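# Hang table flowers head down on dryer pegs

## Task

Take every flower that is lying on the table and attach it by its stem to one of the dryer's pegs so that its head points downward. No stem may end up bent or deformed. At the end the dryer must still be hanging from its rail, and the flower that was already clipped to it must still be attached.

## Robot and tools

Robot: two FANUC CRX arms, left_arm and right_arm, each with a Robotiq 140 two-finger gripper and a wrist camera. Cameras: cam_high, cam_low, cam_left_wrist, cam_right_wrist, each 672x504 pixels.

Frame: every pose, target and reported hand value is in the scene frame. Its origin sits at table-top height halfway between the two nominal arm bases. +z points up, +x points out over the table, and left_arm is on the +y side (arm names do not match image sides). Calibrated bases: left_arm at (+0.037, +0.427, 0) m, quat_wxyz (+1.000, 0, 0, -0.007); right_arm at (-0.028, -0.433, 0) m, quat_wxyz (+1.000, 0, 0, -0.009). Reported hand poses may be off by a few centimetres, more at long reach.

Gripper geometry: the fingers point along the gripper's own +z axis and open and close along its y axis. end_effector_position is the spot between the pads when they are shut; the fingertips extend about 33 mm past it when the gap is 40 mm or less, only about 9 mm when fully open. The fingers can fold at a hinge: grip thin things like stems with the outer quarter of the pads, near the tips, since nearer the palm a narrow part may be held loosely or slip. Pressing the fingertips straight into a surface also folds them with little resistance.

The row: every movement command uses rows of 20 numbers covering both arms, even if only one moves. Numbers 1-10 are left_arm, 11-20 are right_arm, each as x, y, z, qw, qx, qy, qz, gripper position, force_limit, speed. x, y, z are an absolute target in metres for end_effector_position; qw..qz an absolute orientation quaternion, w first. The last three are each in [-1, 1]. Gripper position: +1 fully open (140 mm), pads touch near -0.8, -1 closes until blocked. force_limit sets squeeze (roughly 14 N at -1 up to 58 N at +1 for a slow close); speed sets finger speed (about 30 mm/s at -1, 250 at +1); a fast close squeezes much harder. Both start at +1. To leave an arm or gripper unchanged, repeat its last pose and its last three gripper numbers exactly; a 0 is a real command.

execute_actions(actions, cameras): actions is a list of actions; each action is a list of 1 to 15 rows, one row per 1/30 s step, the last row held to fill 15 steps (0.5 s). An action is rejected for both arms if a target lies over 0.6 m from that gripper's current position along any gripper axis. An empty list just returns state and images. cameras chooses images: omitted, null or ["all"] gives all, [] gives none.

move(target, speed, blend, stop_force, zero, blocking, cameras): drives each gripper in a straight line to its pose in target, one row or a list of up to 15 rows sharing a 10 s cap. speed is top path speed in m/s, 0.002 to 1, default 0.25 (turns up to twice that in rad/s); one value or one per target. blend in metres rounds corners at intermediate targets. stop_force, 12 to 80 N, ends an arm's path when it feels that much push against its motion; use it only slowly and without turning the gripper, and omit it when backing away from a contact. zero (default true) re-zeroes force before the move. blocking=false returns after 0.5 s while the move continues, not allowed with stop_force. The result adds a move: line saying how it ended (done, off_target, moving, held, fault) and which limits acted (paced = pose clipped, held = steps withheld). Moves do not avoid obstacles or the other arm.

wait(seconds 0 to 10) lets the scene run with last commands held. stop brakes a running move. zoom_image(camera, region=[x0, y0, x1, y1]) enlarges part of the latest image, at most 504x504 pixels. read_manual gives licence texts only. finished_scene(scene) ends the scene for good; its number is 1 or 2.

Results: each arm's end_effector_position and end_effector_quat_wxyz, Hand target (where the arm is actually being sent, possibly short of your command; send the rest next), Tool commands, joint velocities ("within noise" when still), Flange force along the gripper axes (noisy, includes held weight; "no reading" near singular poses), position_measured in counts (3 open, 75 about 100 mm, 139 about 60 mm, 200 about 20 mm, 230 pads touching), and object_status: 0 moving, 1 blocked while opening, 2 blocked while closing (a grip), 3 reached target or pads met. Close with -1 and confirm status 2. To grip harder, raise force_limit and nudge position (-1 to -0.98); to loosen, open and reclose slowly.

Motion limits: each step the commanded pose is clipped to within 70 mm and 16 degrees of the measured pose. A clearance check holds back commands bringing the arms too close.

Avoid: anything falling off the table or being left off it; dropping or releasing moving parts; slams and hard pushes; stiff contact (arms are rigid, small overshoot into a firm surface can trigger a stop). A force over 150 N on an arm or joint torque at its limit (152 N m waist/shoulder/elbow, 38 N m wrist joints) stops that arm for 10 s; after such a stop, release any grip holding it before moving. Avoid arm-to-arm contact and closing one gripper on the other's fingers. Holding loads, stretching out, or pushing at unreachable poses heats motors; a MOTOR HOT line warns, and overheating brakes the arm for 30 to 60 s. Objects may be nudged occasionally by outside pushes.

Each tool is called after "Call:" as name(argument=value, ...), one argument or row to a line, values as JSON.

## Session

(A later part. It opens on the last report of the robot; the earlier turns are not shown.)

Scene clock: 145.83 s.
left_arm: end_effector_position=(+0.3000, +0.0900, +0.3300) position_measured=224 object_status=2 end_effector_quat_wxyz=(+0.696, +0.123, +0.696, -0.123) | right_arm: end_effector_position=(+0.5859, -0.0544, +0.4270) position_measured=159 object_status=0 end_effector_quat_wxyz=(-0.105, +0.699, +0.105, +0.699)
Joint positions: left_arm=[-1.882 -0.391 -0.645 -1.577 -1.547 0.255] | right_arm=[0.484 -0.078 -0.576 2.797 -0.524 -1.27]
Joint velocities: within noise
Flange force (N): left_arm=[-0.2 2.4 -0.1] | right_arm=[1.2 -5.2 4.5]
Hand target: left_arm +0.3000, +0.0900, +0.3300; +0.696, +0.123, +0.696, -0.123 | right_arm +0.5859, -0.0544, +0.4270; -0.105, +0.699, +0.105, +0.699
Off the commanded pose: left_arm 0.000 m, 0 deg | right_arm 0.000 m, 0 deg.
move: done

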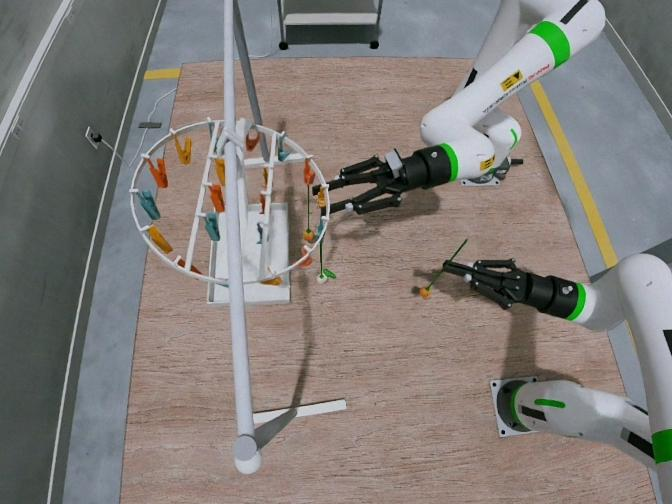

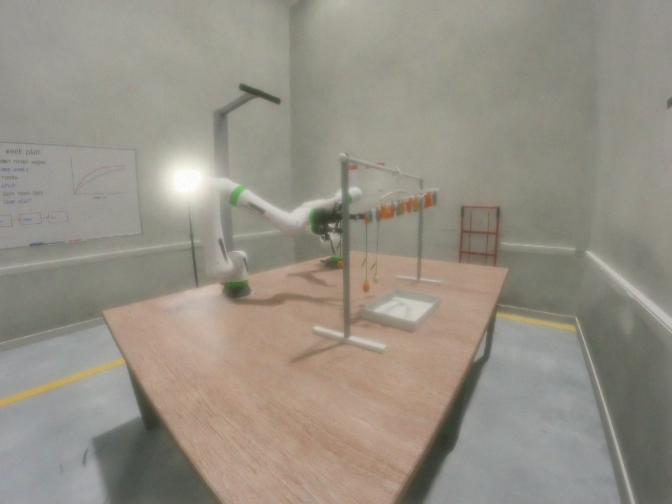

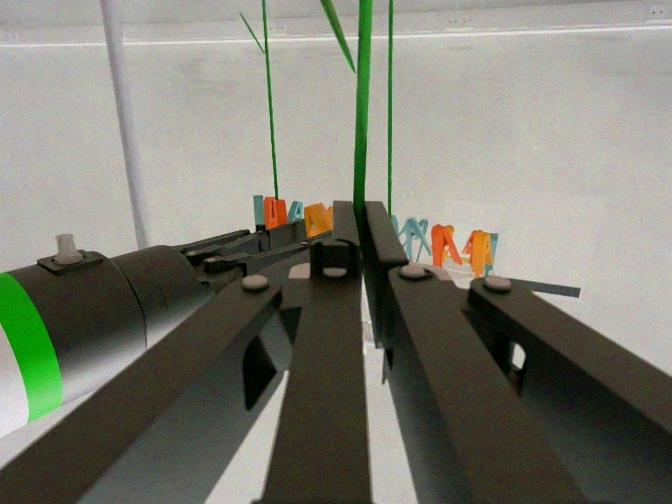

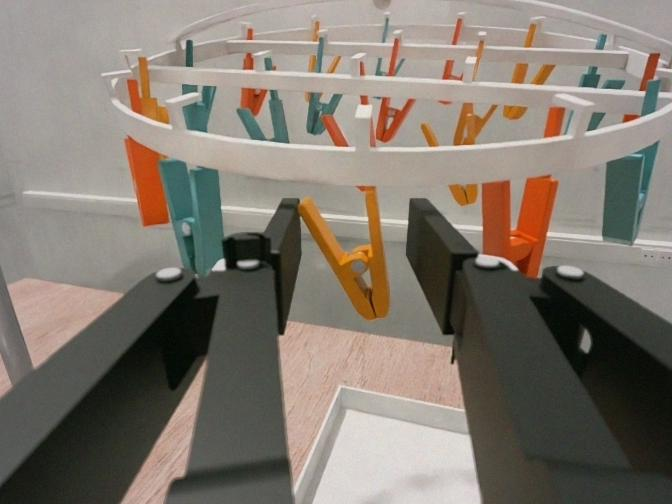

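Call:
move(
  target=[0.30, 0.09, 0.33, 0.6964, 0.1228, 0.6964, -0.1228, -1, -1, -1, 0.5859, -0.0544, 0.427, -0.1045, 0.6993, 0.1045, 0.6993, -0.45, -1, -1],
  speed=0.04,
)

Call:
zoom_image(
  camera="cam_right_wrist",
  region=[256, 150, 456, 300],
)

Scene clock: 147.27 s.
left_arm: end_effector_position=(+0.3000, +0.0900, +0.3300) position_measured=224 object_status=2 end_effector_quat_wxyz=(+0.696, +0.123, +0.696, -0.123) | right_arm: end_effector_position=(+0.5859, -0.0544, +0.4270) position_measured=186 object_status=0 end_effector_quat_wxyz=(-0.105, +0.699, +0.105, +0.699)
Joint positions: left_arm=[-1.882 -0.391 -0.645 -1.577 -1.547 0.255] | right_arm=[0.484 -0.078 -0.576 2.797 -0.524 -1.27]
Joint velocities: within noise
Flange force (N): left_arm=[-0.3 2.2 -0.6] | right_arm=[1.2 -5.4 4.0]
Hand target: left_arm +0.3000, +0.0900, +0.3300; +0.696, +0.123, +0.696, -0.123 | right_arm +0.5859, -0.0544, +0.4270; -0.105, +0.699, +0.105, +0.699
Off the commanded pose: left_arm 0.000 m, 0 deg | right_arm 0.000 m, 0 deg.
move: done

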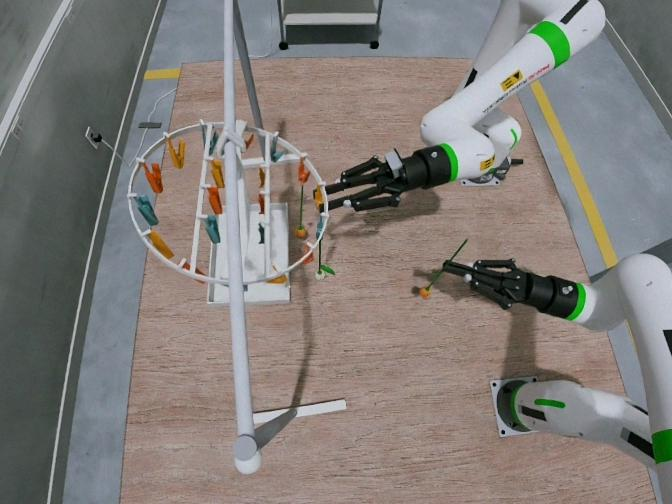

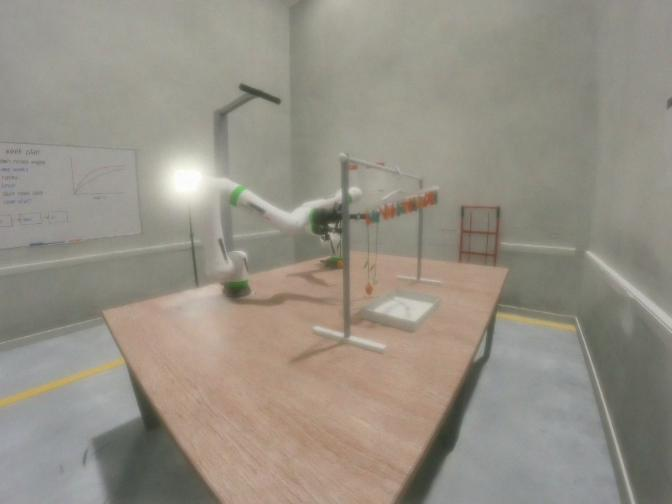

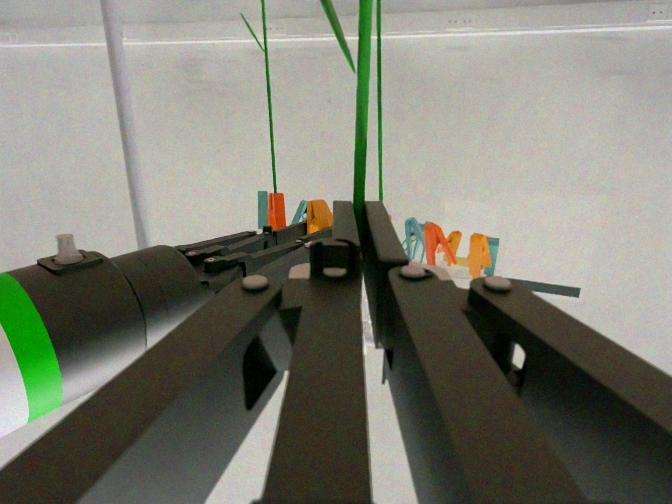

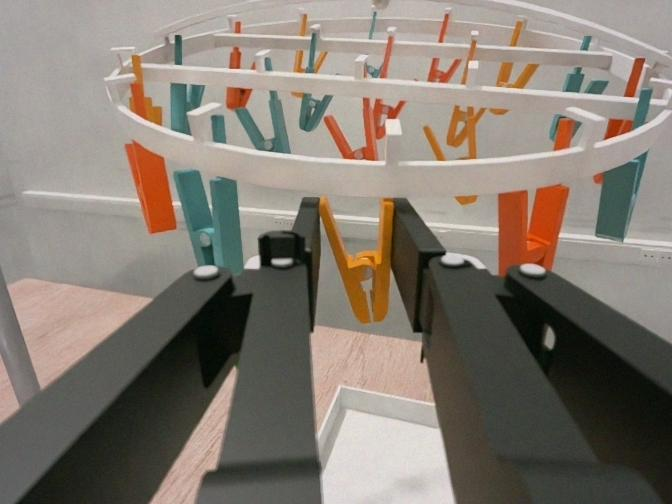

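Scaled by 2.520 from the camera's 672x504 image, which has a finer 960x720 frame.

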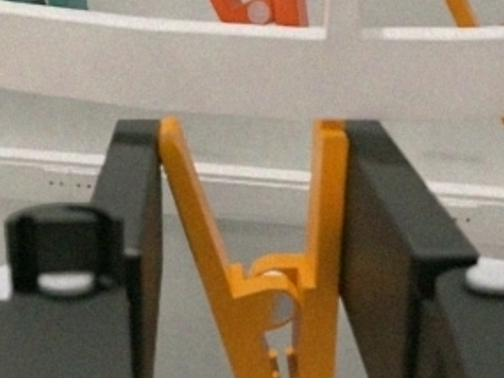

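Call:
move(
  target=[0.30, 0.09, 0.33, 0.6964, 0.1228, 0.6964, -0.1228, -1, -1, -1, 0.5859, -0.0544, 0.427, -0.1045, 0.6993, 0.1045, 0.6993, -0.52, -1, -1],
  speed=0.04,
)

Call:
zoom_image(
  camera="cam_right_wrist",
  region=[276, 170, 456, 340],
)

Call:
zoom_image(
  camera="cam_high",
  region=[290, 160, 380, 228],
)

Scene clock: 147.93 s.
left_arm: end_effector_position=(+0.3000, +0.0900, +0.3300) position_measured=224 object_status=2 end_effector_quat_wxyz=(+0.696, +0.123, +0.696, -0.123) | right_arm: end_effector_position=(+0.5859, -0.0544, +0.4270) position_measured=195 object_status=3 end_effector_quat_wxyz=(-0.105, +0.699, +0.105, +0.699)
Joint positions: left_arm=[-1.882 -0.391 -0.645 -1.577 -1.547 0.255] | right_arm=[0.484 -0.078 -0.576 2.797 -0.524 -1.27]
Joint velocities: within noise
Flange force (N): left_arm=[-0.7 2.4 -0.1] | right_arm=[0.8 -5.7 4.4]
Hand target: left_arm +0.3000, +0.0900, +0.3300; +0.696, +0.123, +0.696, -0.123 | right_arm +0.5859, -0.0544, +0.4270; -0.105, +0.699, +0.105, +0.699
Off the commanded pose: left_arm 0.000 m, 0 deg | right_arm 0.000 m, 0 deg.
move: done

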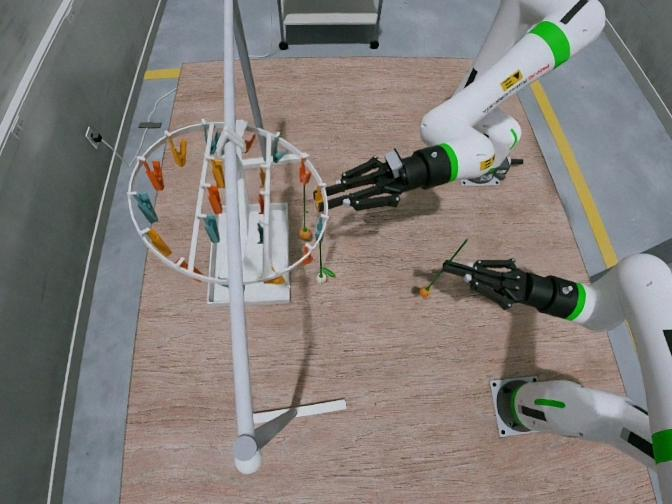

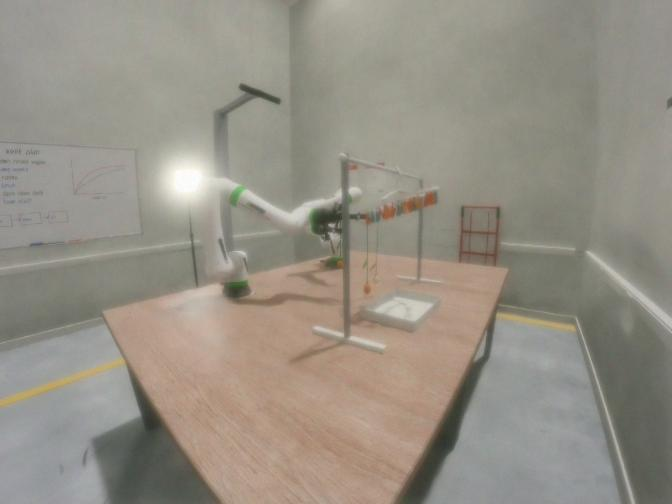

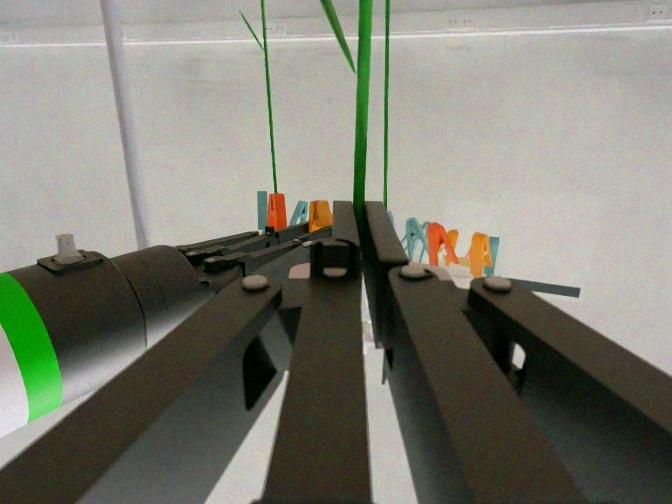

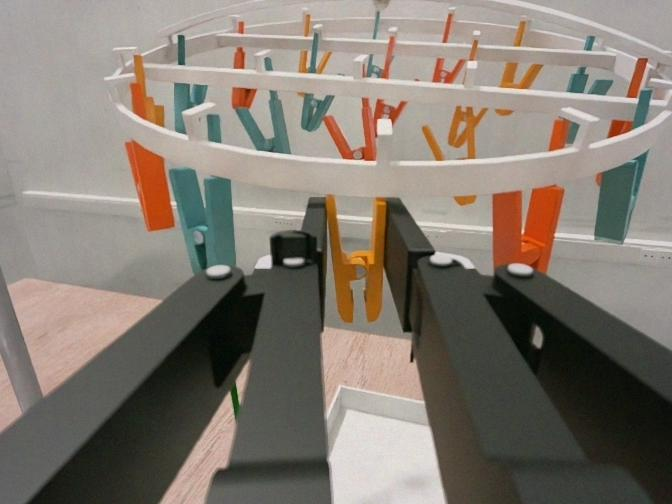

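Scaled by 2.800 from the camera's 672x504 image, which has a finer 960x720 frame.

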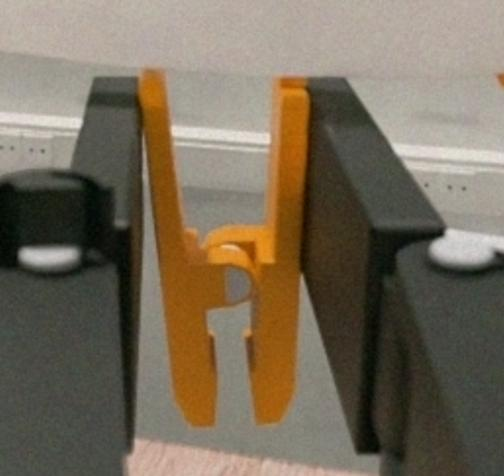

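Scaled by 5.600 from the camera's 672x504 image, which has a finer 960x720 frame.

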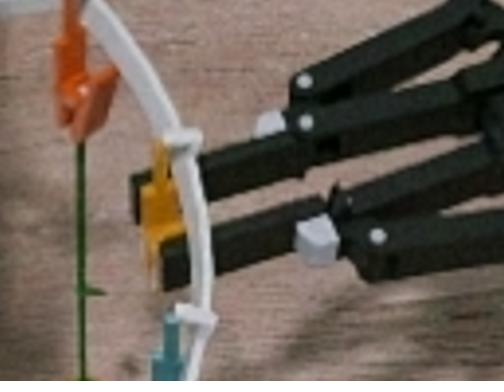

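Call:
move(
  target=[0.30, 0.09, 0.33, 0.6964, 0.1228, 0.6964, -0.1228, -1, -1, -1, 0.5859, -0.0544, 0.427, -0.1045, 0.6993, 0.1045, 0.6993, -0.57, -1, -1],
  speed=0.04,
)

Call:
zoom_image(
  camera="cam_right_wrist",
  region=[276, 170, 456, 340],
)

Call:
zoom_image(
  camera="cam_high",
  region=[290, 160, 380, 228],
)

Call:
zoom_image(
  camera="cam_low",
  region=[340, 170, 440, 245],
)

Scene clock: 148.63 s.
left_arm: end_effector_position=(+0.3000, +0.0900, +0.3300) position_measured=224 object_status=2 end_effector_quat_wxyz=(+0.696, +0.123, +0.696, -0.123) | right_arm: end_effector_position=(+0.5859, -0.0544, +0.4270) position_measured=199 object_status=2 end_effector_quat_wxyz=(-0.105, +0.699, +0.105, +0.699)
Joint positions: left_arm=[-1.882 -0.391 -0.645 -1.577 -1.547 0.255] | right_arm=[0.484 -0.078 -0.576 2.797 -0.524 -1.27]
Joint velocities: within noise
Flange force (N): left_arm=[-0.3 2.5 0.0] | right_arm=[1.2 -5.7 4.1]
Hand target: left_arm +0.3000, +0.0900, +0.3300; +0.696, +0.123, +0.696, -0.123 | right_arm +0.5859, -0.0544, +0.4270; -0.105, +0.699, +0.105, +0.699
Off the commanded pose: left_arm 0.000 m, 0 deg | right_arm 0.000 m, 0 deg.
move: done

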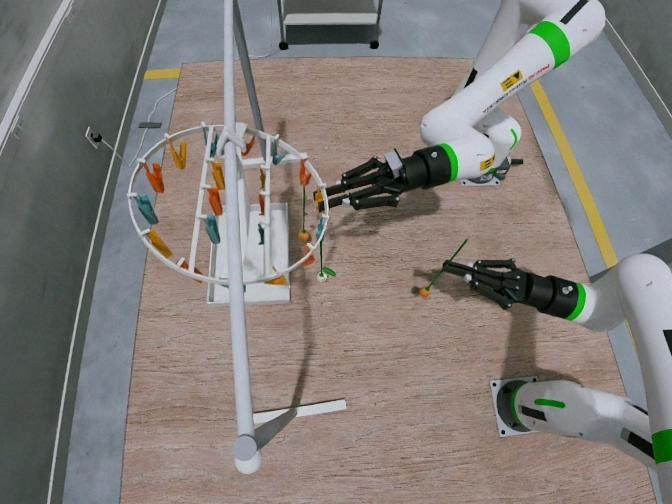

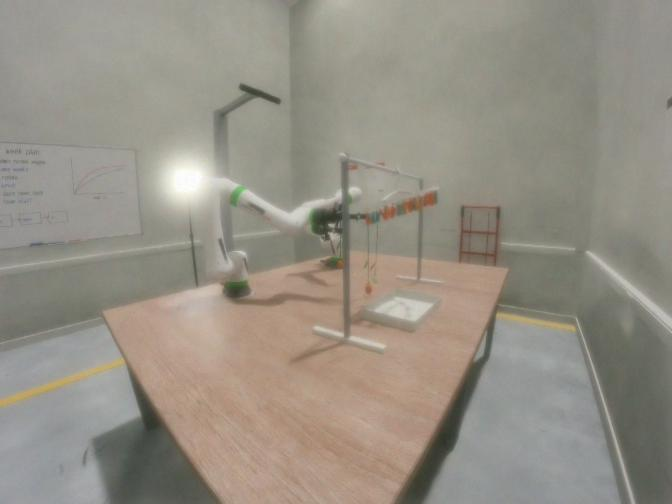

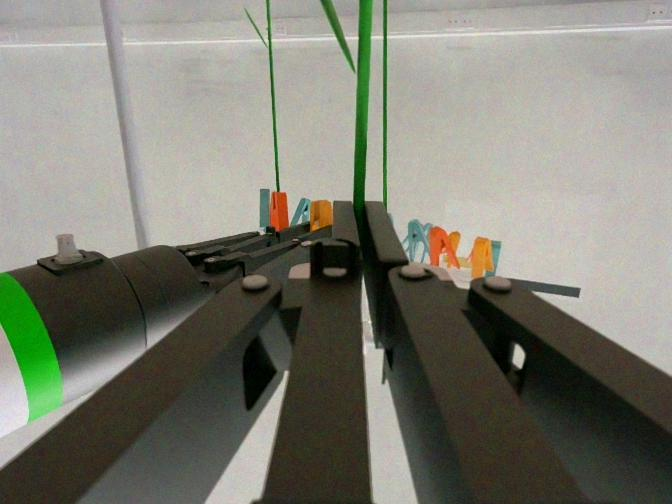

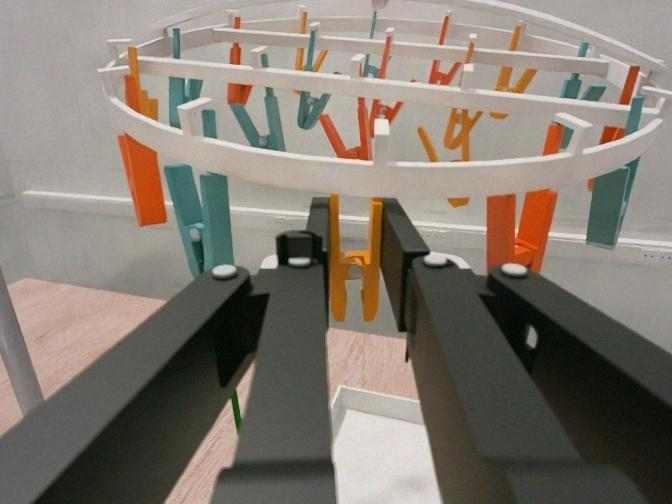

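Scaled by 2.800 from the camera's 672x504 image, which has a finer 960x720 frame.

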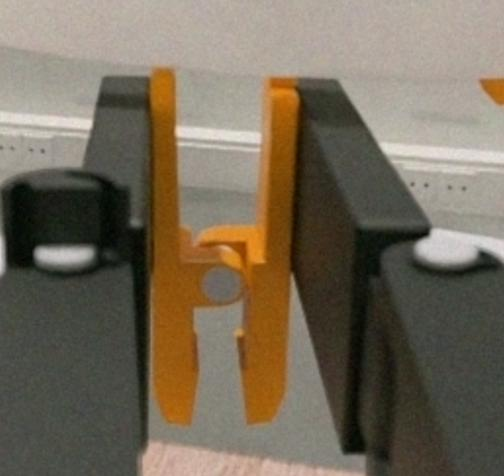

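Scaled by 5.600 from the camera's 672x504 image, which has a finer 960x720 frame.

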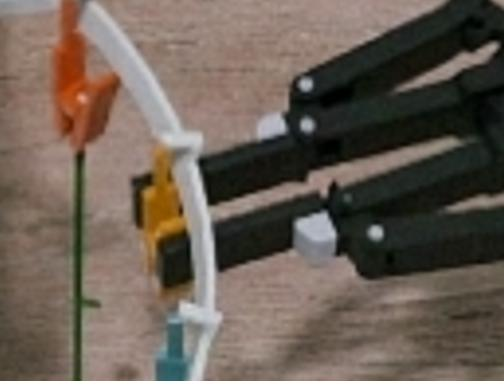

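Scaled by 5.040 from the camera's 672x504 image, which has a finer 960x720 frame.

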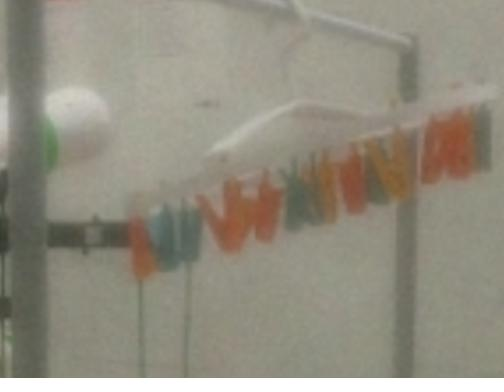

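Call:
zoom_image(
  camera="cam_low",
  region=[290, 200, 410, 320],
)

Call:
zoom_image(
  camera="cam_high",
  region=[390, 200, 510, 320],
)

Scaled by 4.200 from the camera's 672x504 image, which has a finer 960x720 frame.

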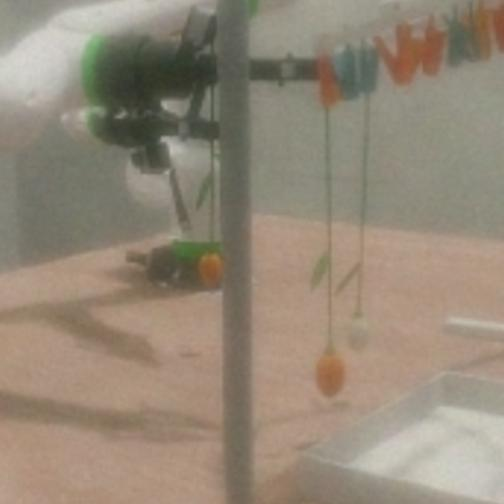

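Scaled by 4.200 from the camera's 672x504 image, which has a finer 960x720 frame.

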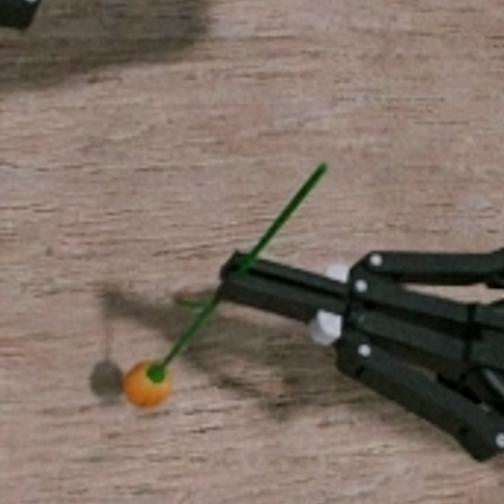

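Call:
zoom_image(
  camera="cam_low",
  region=[345, 268, 395, 306],
)

Call:
zoom_image(
  camera="cam_high",
  region=[280, 205, 350, 258],
)

Scaled by 10.080 from the camera's 672x504 image, which has a finer 960x720 frame.

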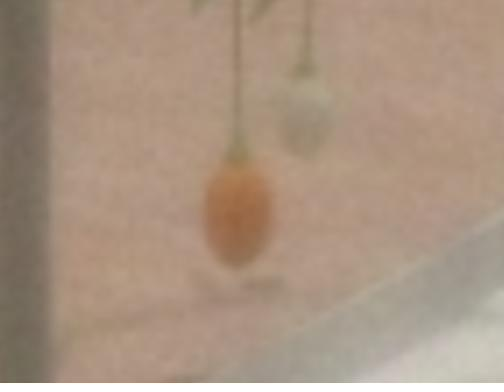

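Scaled by 7.200 from the camera's 672x504 image, which has a finer 960x720 frame.

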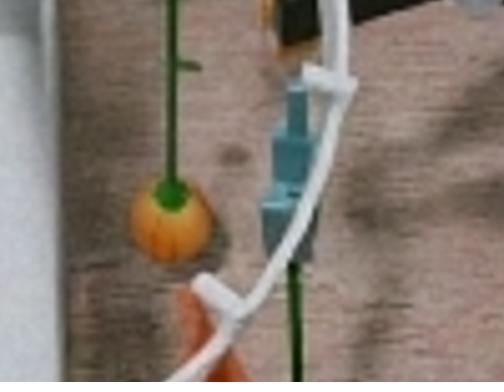

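Call:
move(
  target=[0.30, 0.09, 0.33, 0.6964, 0.1228, 0.6964, -0.1228, -1, -1, -1, 0.5859, -0.0544, 0.427, -0.1045, 0.6993, 0.1045, 0.6993, -0.40, -1, -1],
  speed=0.04,
  cameras=["cam_right_wrist"],
)

Call:
move(
  target=[0.30, 0.09, 0.33, 0.6964, 0.1228, 0.6964, -0.1228, -1, -1, -1, 0.5859, -0.0544, 0.427, -0.1045, 0.6993, 0.1045, 0.6993, -0.08, -1, -1],
  speed=0.04,
)

Scene clock: 160.87 s.
left_arm: end_effector_position=(+0.3000, +0.0900, +0.3300) position_measured=224 object_status=2 end_effector_quat_wxyz=(+0.696, +0.123, +0.696, -0.123) | right_arm: end_effector_position=(+0.5859, -0.0544, +0.4270) position_measured=179 object_status=0 end_effector_quat_wxyz=(-0.105, +0.699, +0.105, +0.699)
Joint positions: left_arm=[-1.882 -0.391 -0.645 -1.577 -1.547 0.255] | right_arm=[0.484 -0.078 -0.576 2.797 -0.524 -1.27]
Joint velocities: within noise
Flange force (N): left_arm=[0.0 2.5 0.3] | right_arm=[1.3 -5.4 4.4]
Hand target: left_arm +0.3000, +0.0900, +0.3300; +0.696, +0.123, +0.696, -0.123 | right_arm +0.5859, -0.0544, +0.4270; -0.105, +0.699, +0.105, +0.699
Off the commanded pose: left_arm 0.000 m, 0 deg | right_arm 0.000 m, 0 deg.
move: done
Images, in order (width x height): cam_right_wrist 672x504.

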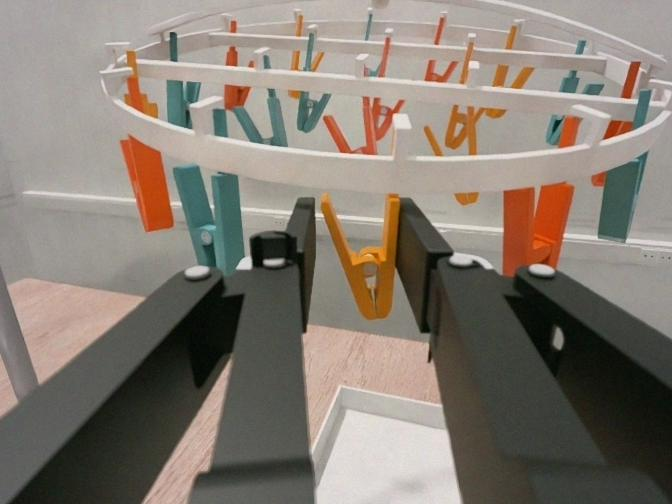

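Scene clock: 161.93 s.
left_arm: end_effector_position=(+0.3000, +0.0900, +0.3300) position_measured=224 object_status=2 end_effector_quat_wxyz=(+0.696, +0.123, +0.696, -0.123) | right_arm: end_effector_position=(+0.5859, -0.0544, +0.4270) position_measured=139 object_status=0 end_effector_quat_wxyz=(-0.105, +0.699, +0.105, +0.699)
Joint positions: left_arm=[-1.882 -0.391 -0.645 -1.577 -1.547 0.255] | right_arm=[0.484 -0.078 -0.576 2.797 -0.524 -1.27]
Joint velocities: within noise
Flange force (N): left_arm=[-0.3 2.7 -0.7] | right_arm=[1.0 -5.3 4.7]
Hand target: left_arm +0.3000, +0.0900, +0.3300; +0.696, +0.123, +0.696, -0.123 | right_arm +0.5859, -0.0544, +0.4270; -0.105, +0.699, +0.105, +0.699
Off the commanded pose: left_arm 0.000 m, 0 deg | right_arm 0.000 m, 0 deg.
move: done

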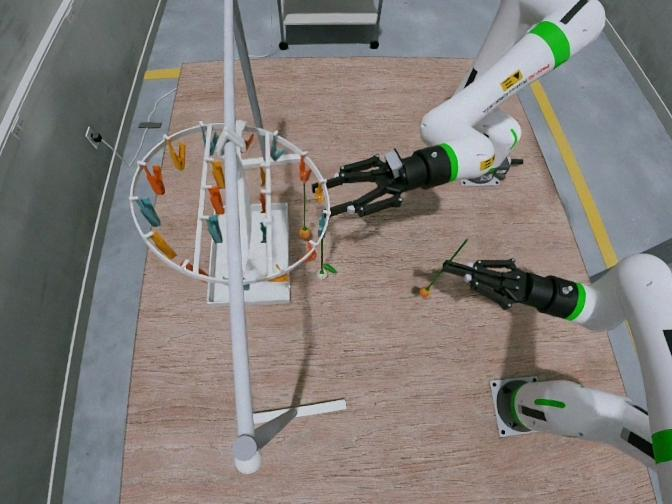

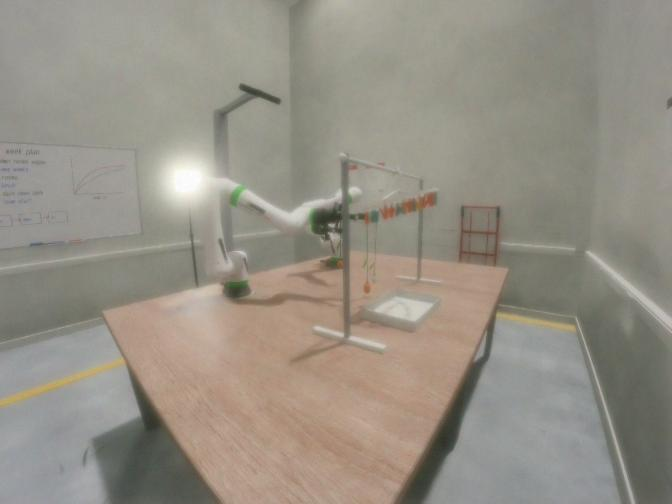

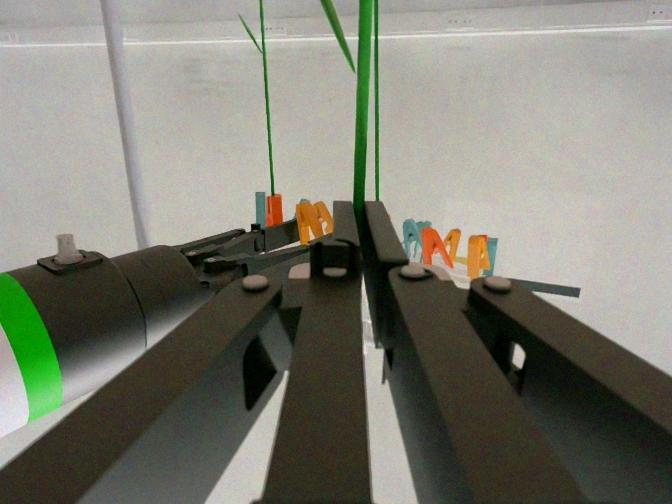

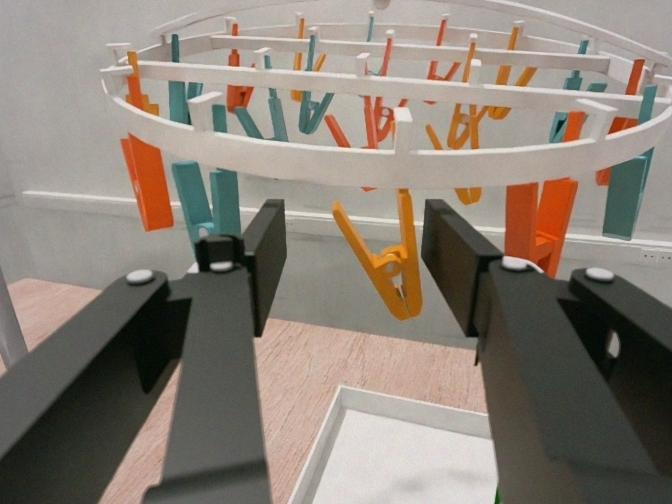

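Call:
move(
  target=[
    [0.30, 0.09, 0.33, 0.6964, 0.1228, 0.6964, -0.1228, -1, -1, -1, 0.5381, -0.069, 0.427, -0.1045, 0.6993, 0.1045, 0.6993, -0.08, -1, -1],
    [0.30, 0.09, 0.33, 0.6964, 0.1228, 0.6964, -0.1228, -1, -1, -1, 0.4425, -0.0983, 0.427, -0.1045, 0.6993, 0.1045, 0.6993, -0.08, -1, -1],
  ],
  speed=[0.05, 0.15],
  blend=[0.01, 0],
)

Scene clock: 164.87 s.
left_arm: end_effector_position=(+0.3000, +0.0900, +0.3300) position_measured=224 object_status=2 end_effector_quat_wxyz=(+0.696, +0.123, +0.696, -0.123) | right_arm: end_effector_position=(+0.4425, -0.0983, +0.4270) position_measured=139 object_status=3 end_effector_quat_wxyz=(-0.105, +0.699, +0.105, +0.699)
Joint positions: left_arm=[-1.882 -0.391 -0.645 -1.577 -1.547 0.255] | right_arm=[0.69 -0.438 -0.929 2.446 -0.608 -0.97]
Joint velocities: within noise
Flange force (N): left_arm=[-0.3 1.4 0.1] | right_arm=no reading
Hand target: left_arm +0.3000, +0.0900, +0.3300; +0.696, +0.123, +0.696, -0.123 | right_arm +0.4425, -0.0983, +0.4270; -0.105, +0.699, +0.105, +0.699
Off the commanded pose: left_arm 0.000 m, 0 deg | right_arm 0.000 m, 0 deg.
move: done

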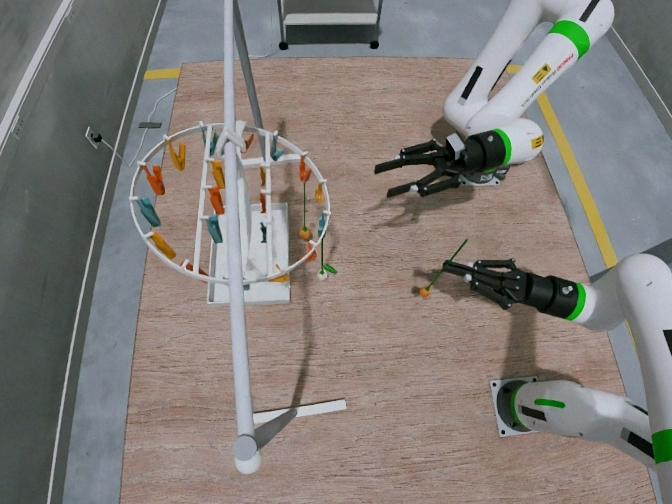

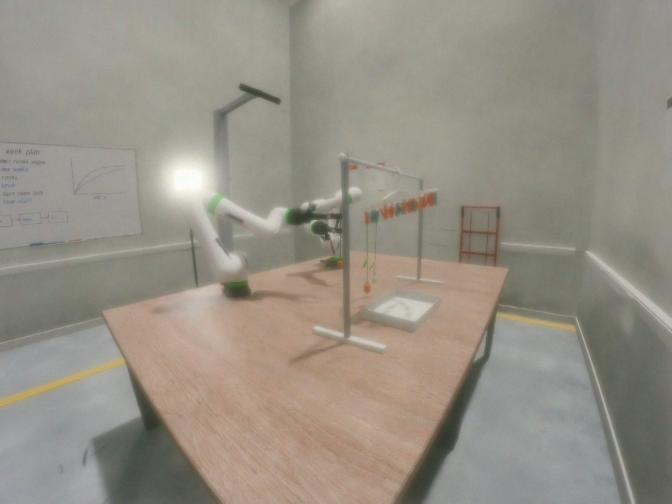

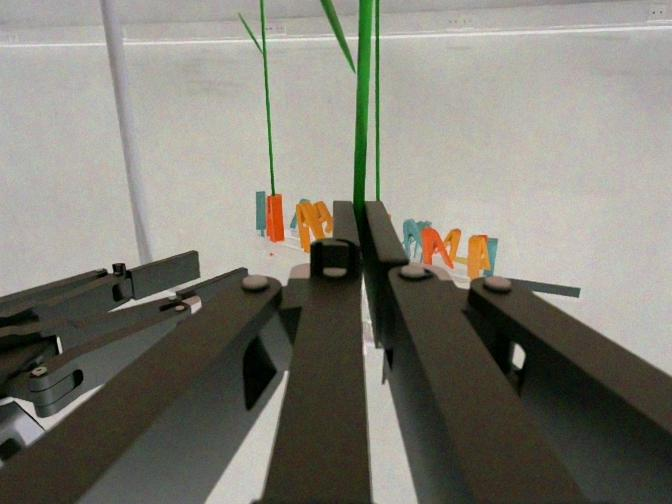

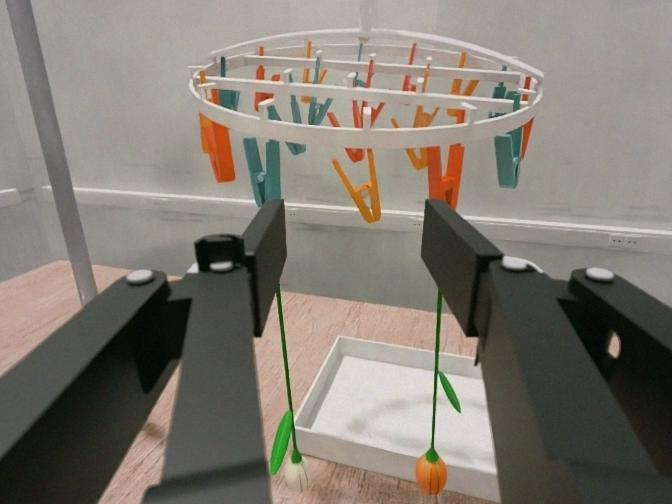

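Call:
zoom_image(
  camera="cam_right_wrist",
  region=[240, 380, 500, 504],
)

Call:
zoom_image(
  camera="cam_low",
  region=[340, 190, 460, 340],
)

Call:
zoom_image(
  camera="cam_high",
  region=[120, 100, 400, 310],
)

Scaled by 1.938 from the camera's 672x504 image, which has a finer 960x720 frame.

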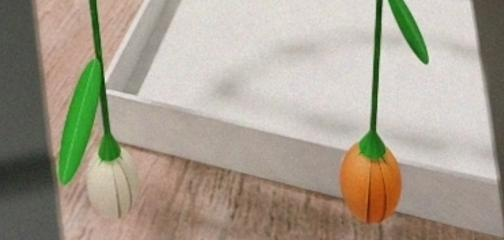

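Scaled by 3.360 from the camera's 672x504 image, which has a finer 960x720 frame.

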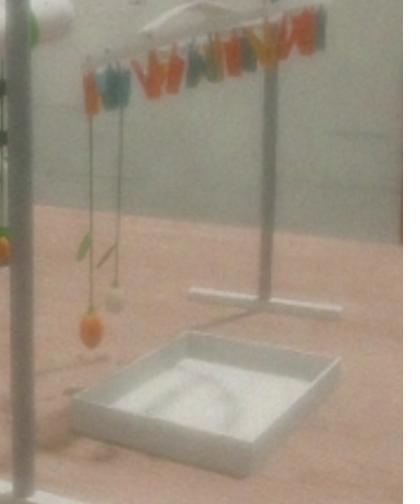

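Scaled by 1.800 from the camera's 672x504 image, which has a finer 960x720 frame.

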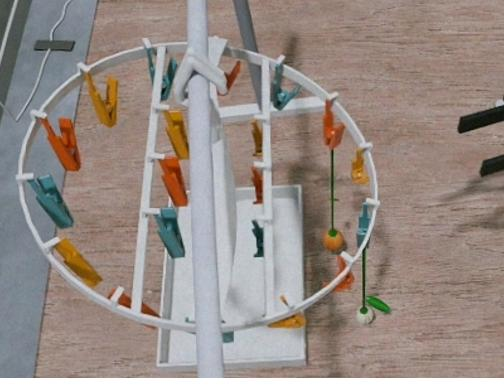

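Call:
move(
  target=[
    [0.30, 0.09, 0.33, 0.6964, 0.1228, 0.6964, -0.1228, -1, -1, -1, 0.43, -0.15, 0.44, 0.54168, 0.54168, 0.45452, 0.45452, -0.30, -1, -1],
    [0.30, 0.09, 0.33, 0.6964, 0.1228, 0.6964, -0.1228, -1, -1, -1, 0.43, -0.17, 0.44, 0.70441, 0.06163, 0.70441, -0.06163, -0.30, -1, -1],
  ],
  speed=[0.25, 0.3],
  cameras=["cam_high", "cam_right_wrist"],
)

Scene clock: 176.27 s.
left_arm: end_effector_position=(+0.3000, +0.0900, +0.3300) position_measured=224 object_status=2 end_effector_quat_wxyz=(+0.696, +0.123, +0.696, -0.123) | right_arm: end_effector_position=(+0.4300, -0.1701, +0.4400) position_measured=167 object_status=3 end_effector_quat_wxyz=(+0.704, +0.062, +0.704, -0.062)
Joint positions: left_arm=[-1.882 -0.391 -0.645 -1.577 -1.547 0.255] | right_arm=[1.23 -0.204 -0.828 1.679 -1.422 2.509]
Joint velocities: within noise
Flange force (N): left_arm=[-0.3 2.3 0.0] | right_arm=[-3.1 5.9 -5.1]
Hand target: left_arm +0.3000, +0.0900, +0.3300; +0.696, +0.123, +0.696, -0.123 | right_arm +0.4300, -0.1700, +0.4400; +0.704, +0.062, +0.704, -0.062
Off the commanded pose: left_arm 0.000 m, 0 deg | right_arm 0.000 m, 0 deg.
move: done
Images, in order (width x height): cam_high 672x504, cam_right_wrist 672x504.

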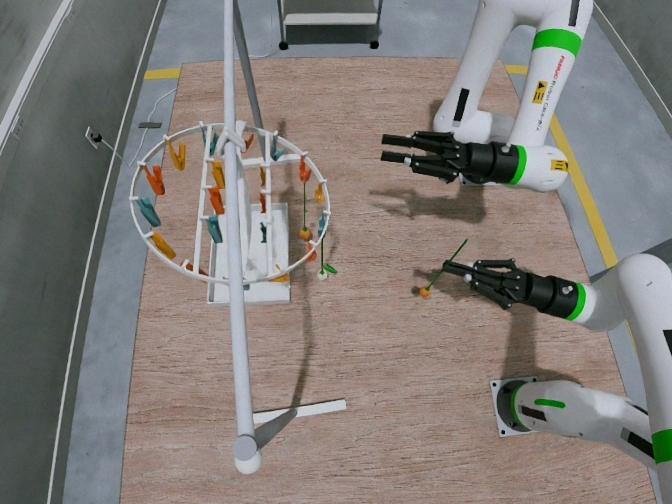

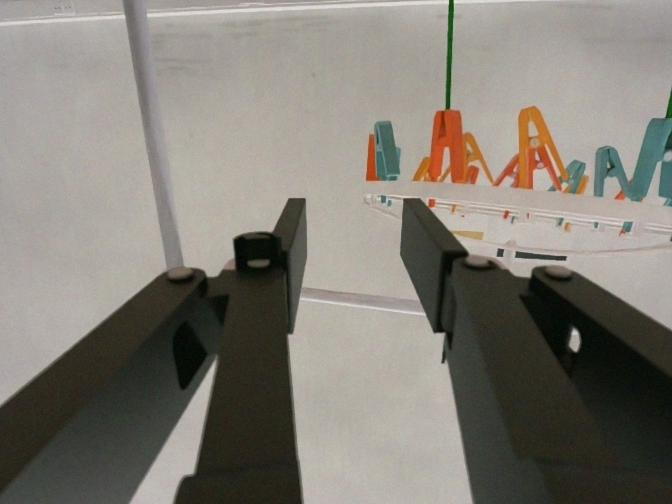

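Call:
move(
  target=[
    [0.30, 0.09, 0.33, 0, 0.1736, 0.9848, 0, -1, -1, -1, 0.42, -0.25, 0.44, 0.70441, 0.06163, 0.70441, -0.06163, -0.30, -1, -1],
    [0.34, 0.0, 0.10, 0, 0.08716, 0.99619, 0, -1, -1, -1, 0.42, -0.25, 0.44, 0.70441, 0.06163, 0.70441, -0.06163, -0.30, -1, -1],
  ],
  speed=[0.22, 0.2],
  cameras=["cam_high", "cam_left_wrist", "cam_low"],
)

Scene clock: 182.17 s.
left_arm: end_effector_position=(+0.3400, +0.0000, +0.1000) position_measured=224 object_status=2 end_effector_quat_wxyz=(+0.000, +0.087, +0.996, +0.000) | right_arm: end_effector_position=(+0.4200, -0.2500, +0.4400) position_measured=167 object_status=3 end_effector_quat_wxyz=(+0.704, +0.062, +0.704, -0.062)
Joint positions: left_arm=[-0.69 0.238 -0.061 0 -1.271 -1.042] | right_arm=[1.14 -0.429 -0.985 1.718 -1.339 2.568]
Joint velocities: within noise
Flange force (N): left_arm=[4.4 4.8 -1.2] | right_arm=[-3.5 4.7 -8.0]
Hand target: left_arm +0.3400, +0.0000, +0.1000; +0.000, +0.087, +0.996, +0.000 | right_arm +0.4200, -0.2500, +0.4400; +0.704, +0.062, +0.704, -0.062
Off the commanded pose: left_arm 0.000 m, 0 deg | right_arm 0.000 m, 0 deg.
move: done
Images, in order (width x height): cam_high 672x504, cam_low 672x504, cam_left_wrist 672x504.

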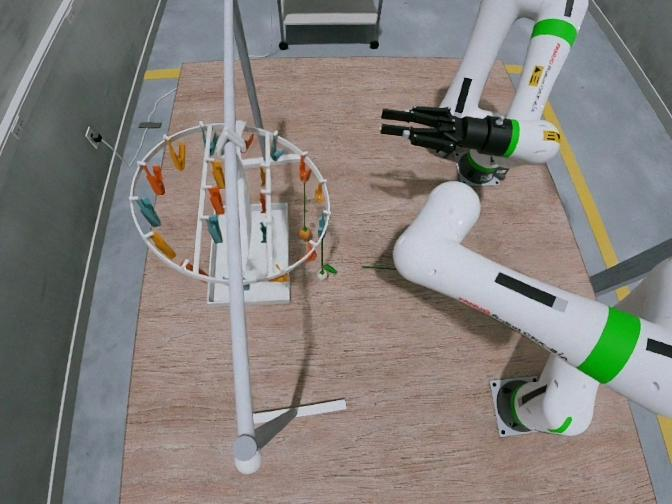

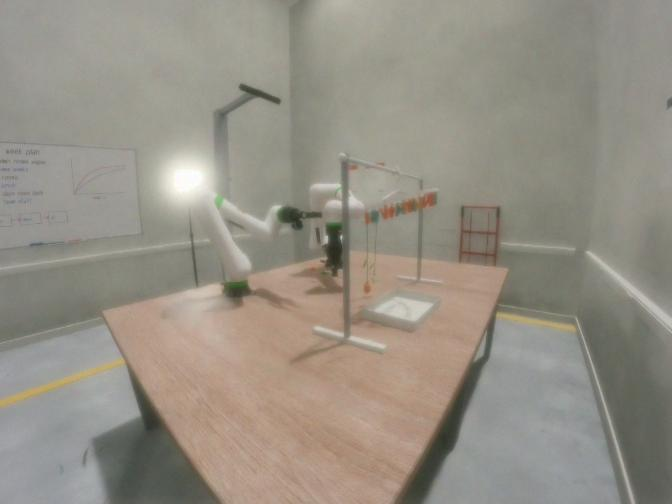

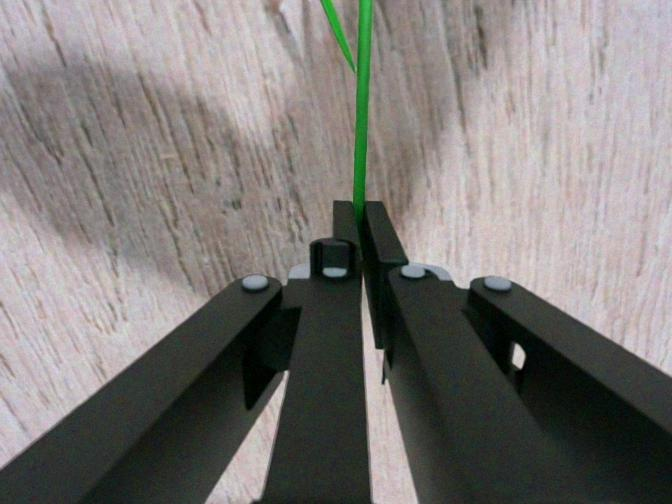

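Call:
move(
  target=[
    [0.34, 0.0, 0.05, 0, 0.08716, 0.99619, 0, -1, -1, -1, 0.42, -0.25, 0.44, 0.70441, 0.06163, 0.70441, -0.06163, -0.30, -1, -1],
    [0.34, 0.0, 0.0338, 0, 0.08716, 0.99619, 0, -1, -1, -1, 0.42, -0.25, 0.44, 0.70441, 0.06163, 0.70441, -0.06163, -0.30, -1, -1],
  ],
  speed=[0.06, 0.012],
  stop_force=14,
  cameras=["cam_left_wrist", "cam_low"],
)

Scene clock: 185.17 s.
left_arm: end_effector_position=(+0.3400, +0.0000, +0.0338) position_measured=224 object_status=2 end_effector_quat_wxyz=(+0.000, +0.087, +0.996, +0.000) | right_arm: end_effector_position=(+0.4200, -0.2500, +0.4400) position_measured=167 object_status=3 end_effector_quat_wxyz=(+0.704, +0.062, +0.704, -0.062)
Joint positions: left_arm=[-0.69 0.298 -0.151 0 -1.122 -1.042] | right_arm=[1.14 -0.429 -0.985 1.718 -1.339 2.568]
Joint velocities: within noise
Flange force (N): left_arm=[4.3 4.8 -1.7] | right_arm=[-3.2 4.5 -8.4]
Hand target: left_arm +0.3400, +0.0000, +0.0338; +0.000, +0.087, +0.996, +0.000 | right_arm +0.4200, -0.2500, +0.4400; +0.704, +0.062, +0.704, -0.062
Off the commanded pose: left_arm 0.000 m, 0 deg | right_arm 0.000 m, 0 deg.
move: done
Images, in order (width x height): cam_low 672x504, cam_left_wrist 672x504.

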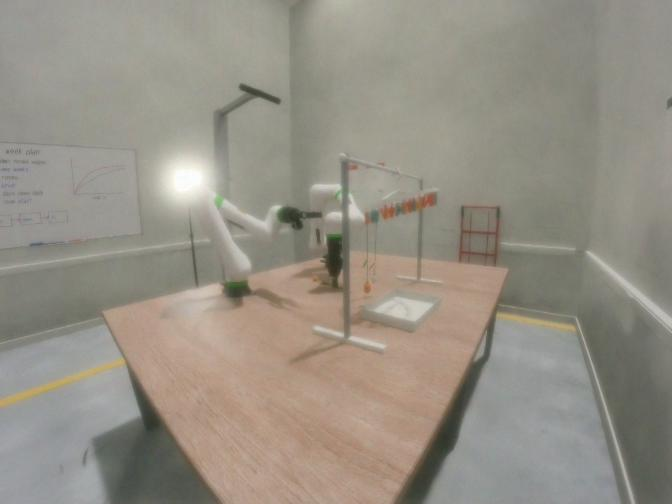

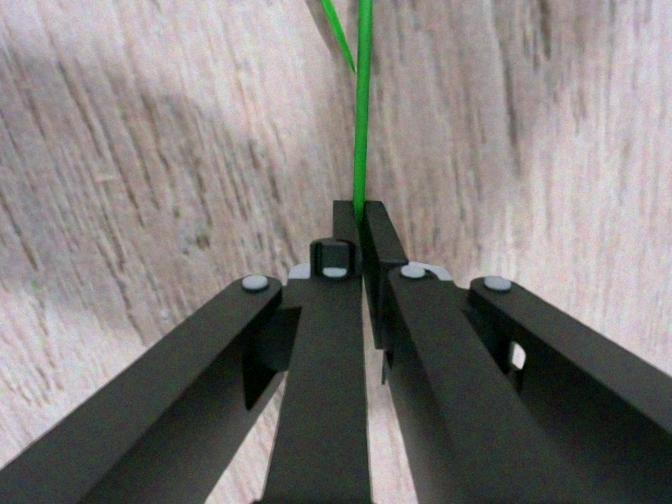

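Call:
zoom_image(
  camera="cam_low",
  region=[290, 225, 390, 300],
)

Scaled by 5.040 from the camera's 672x504 image, which has a finer 960x720 frame.

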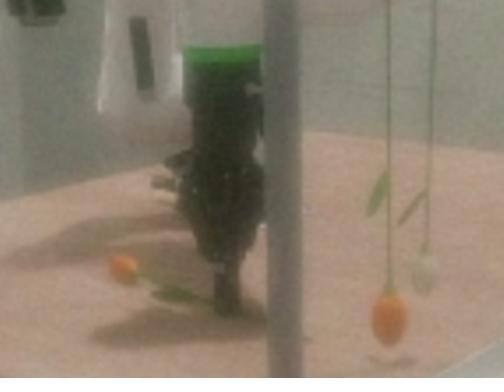

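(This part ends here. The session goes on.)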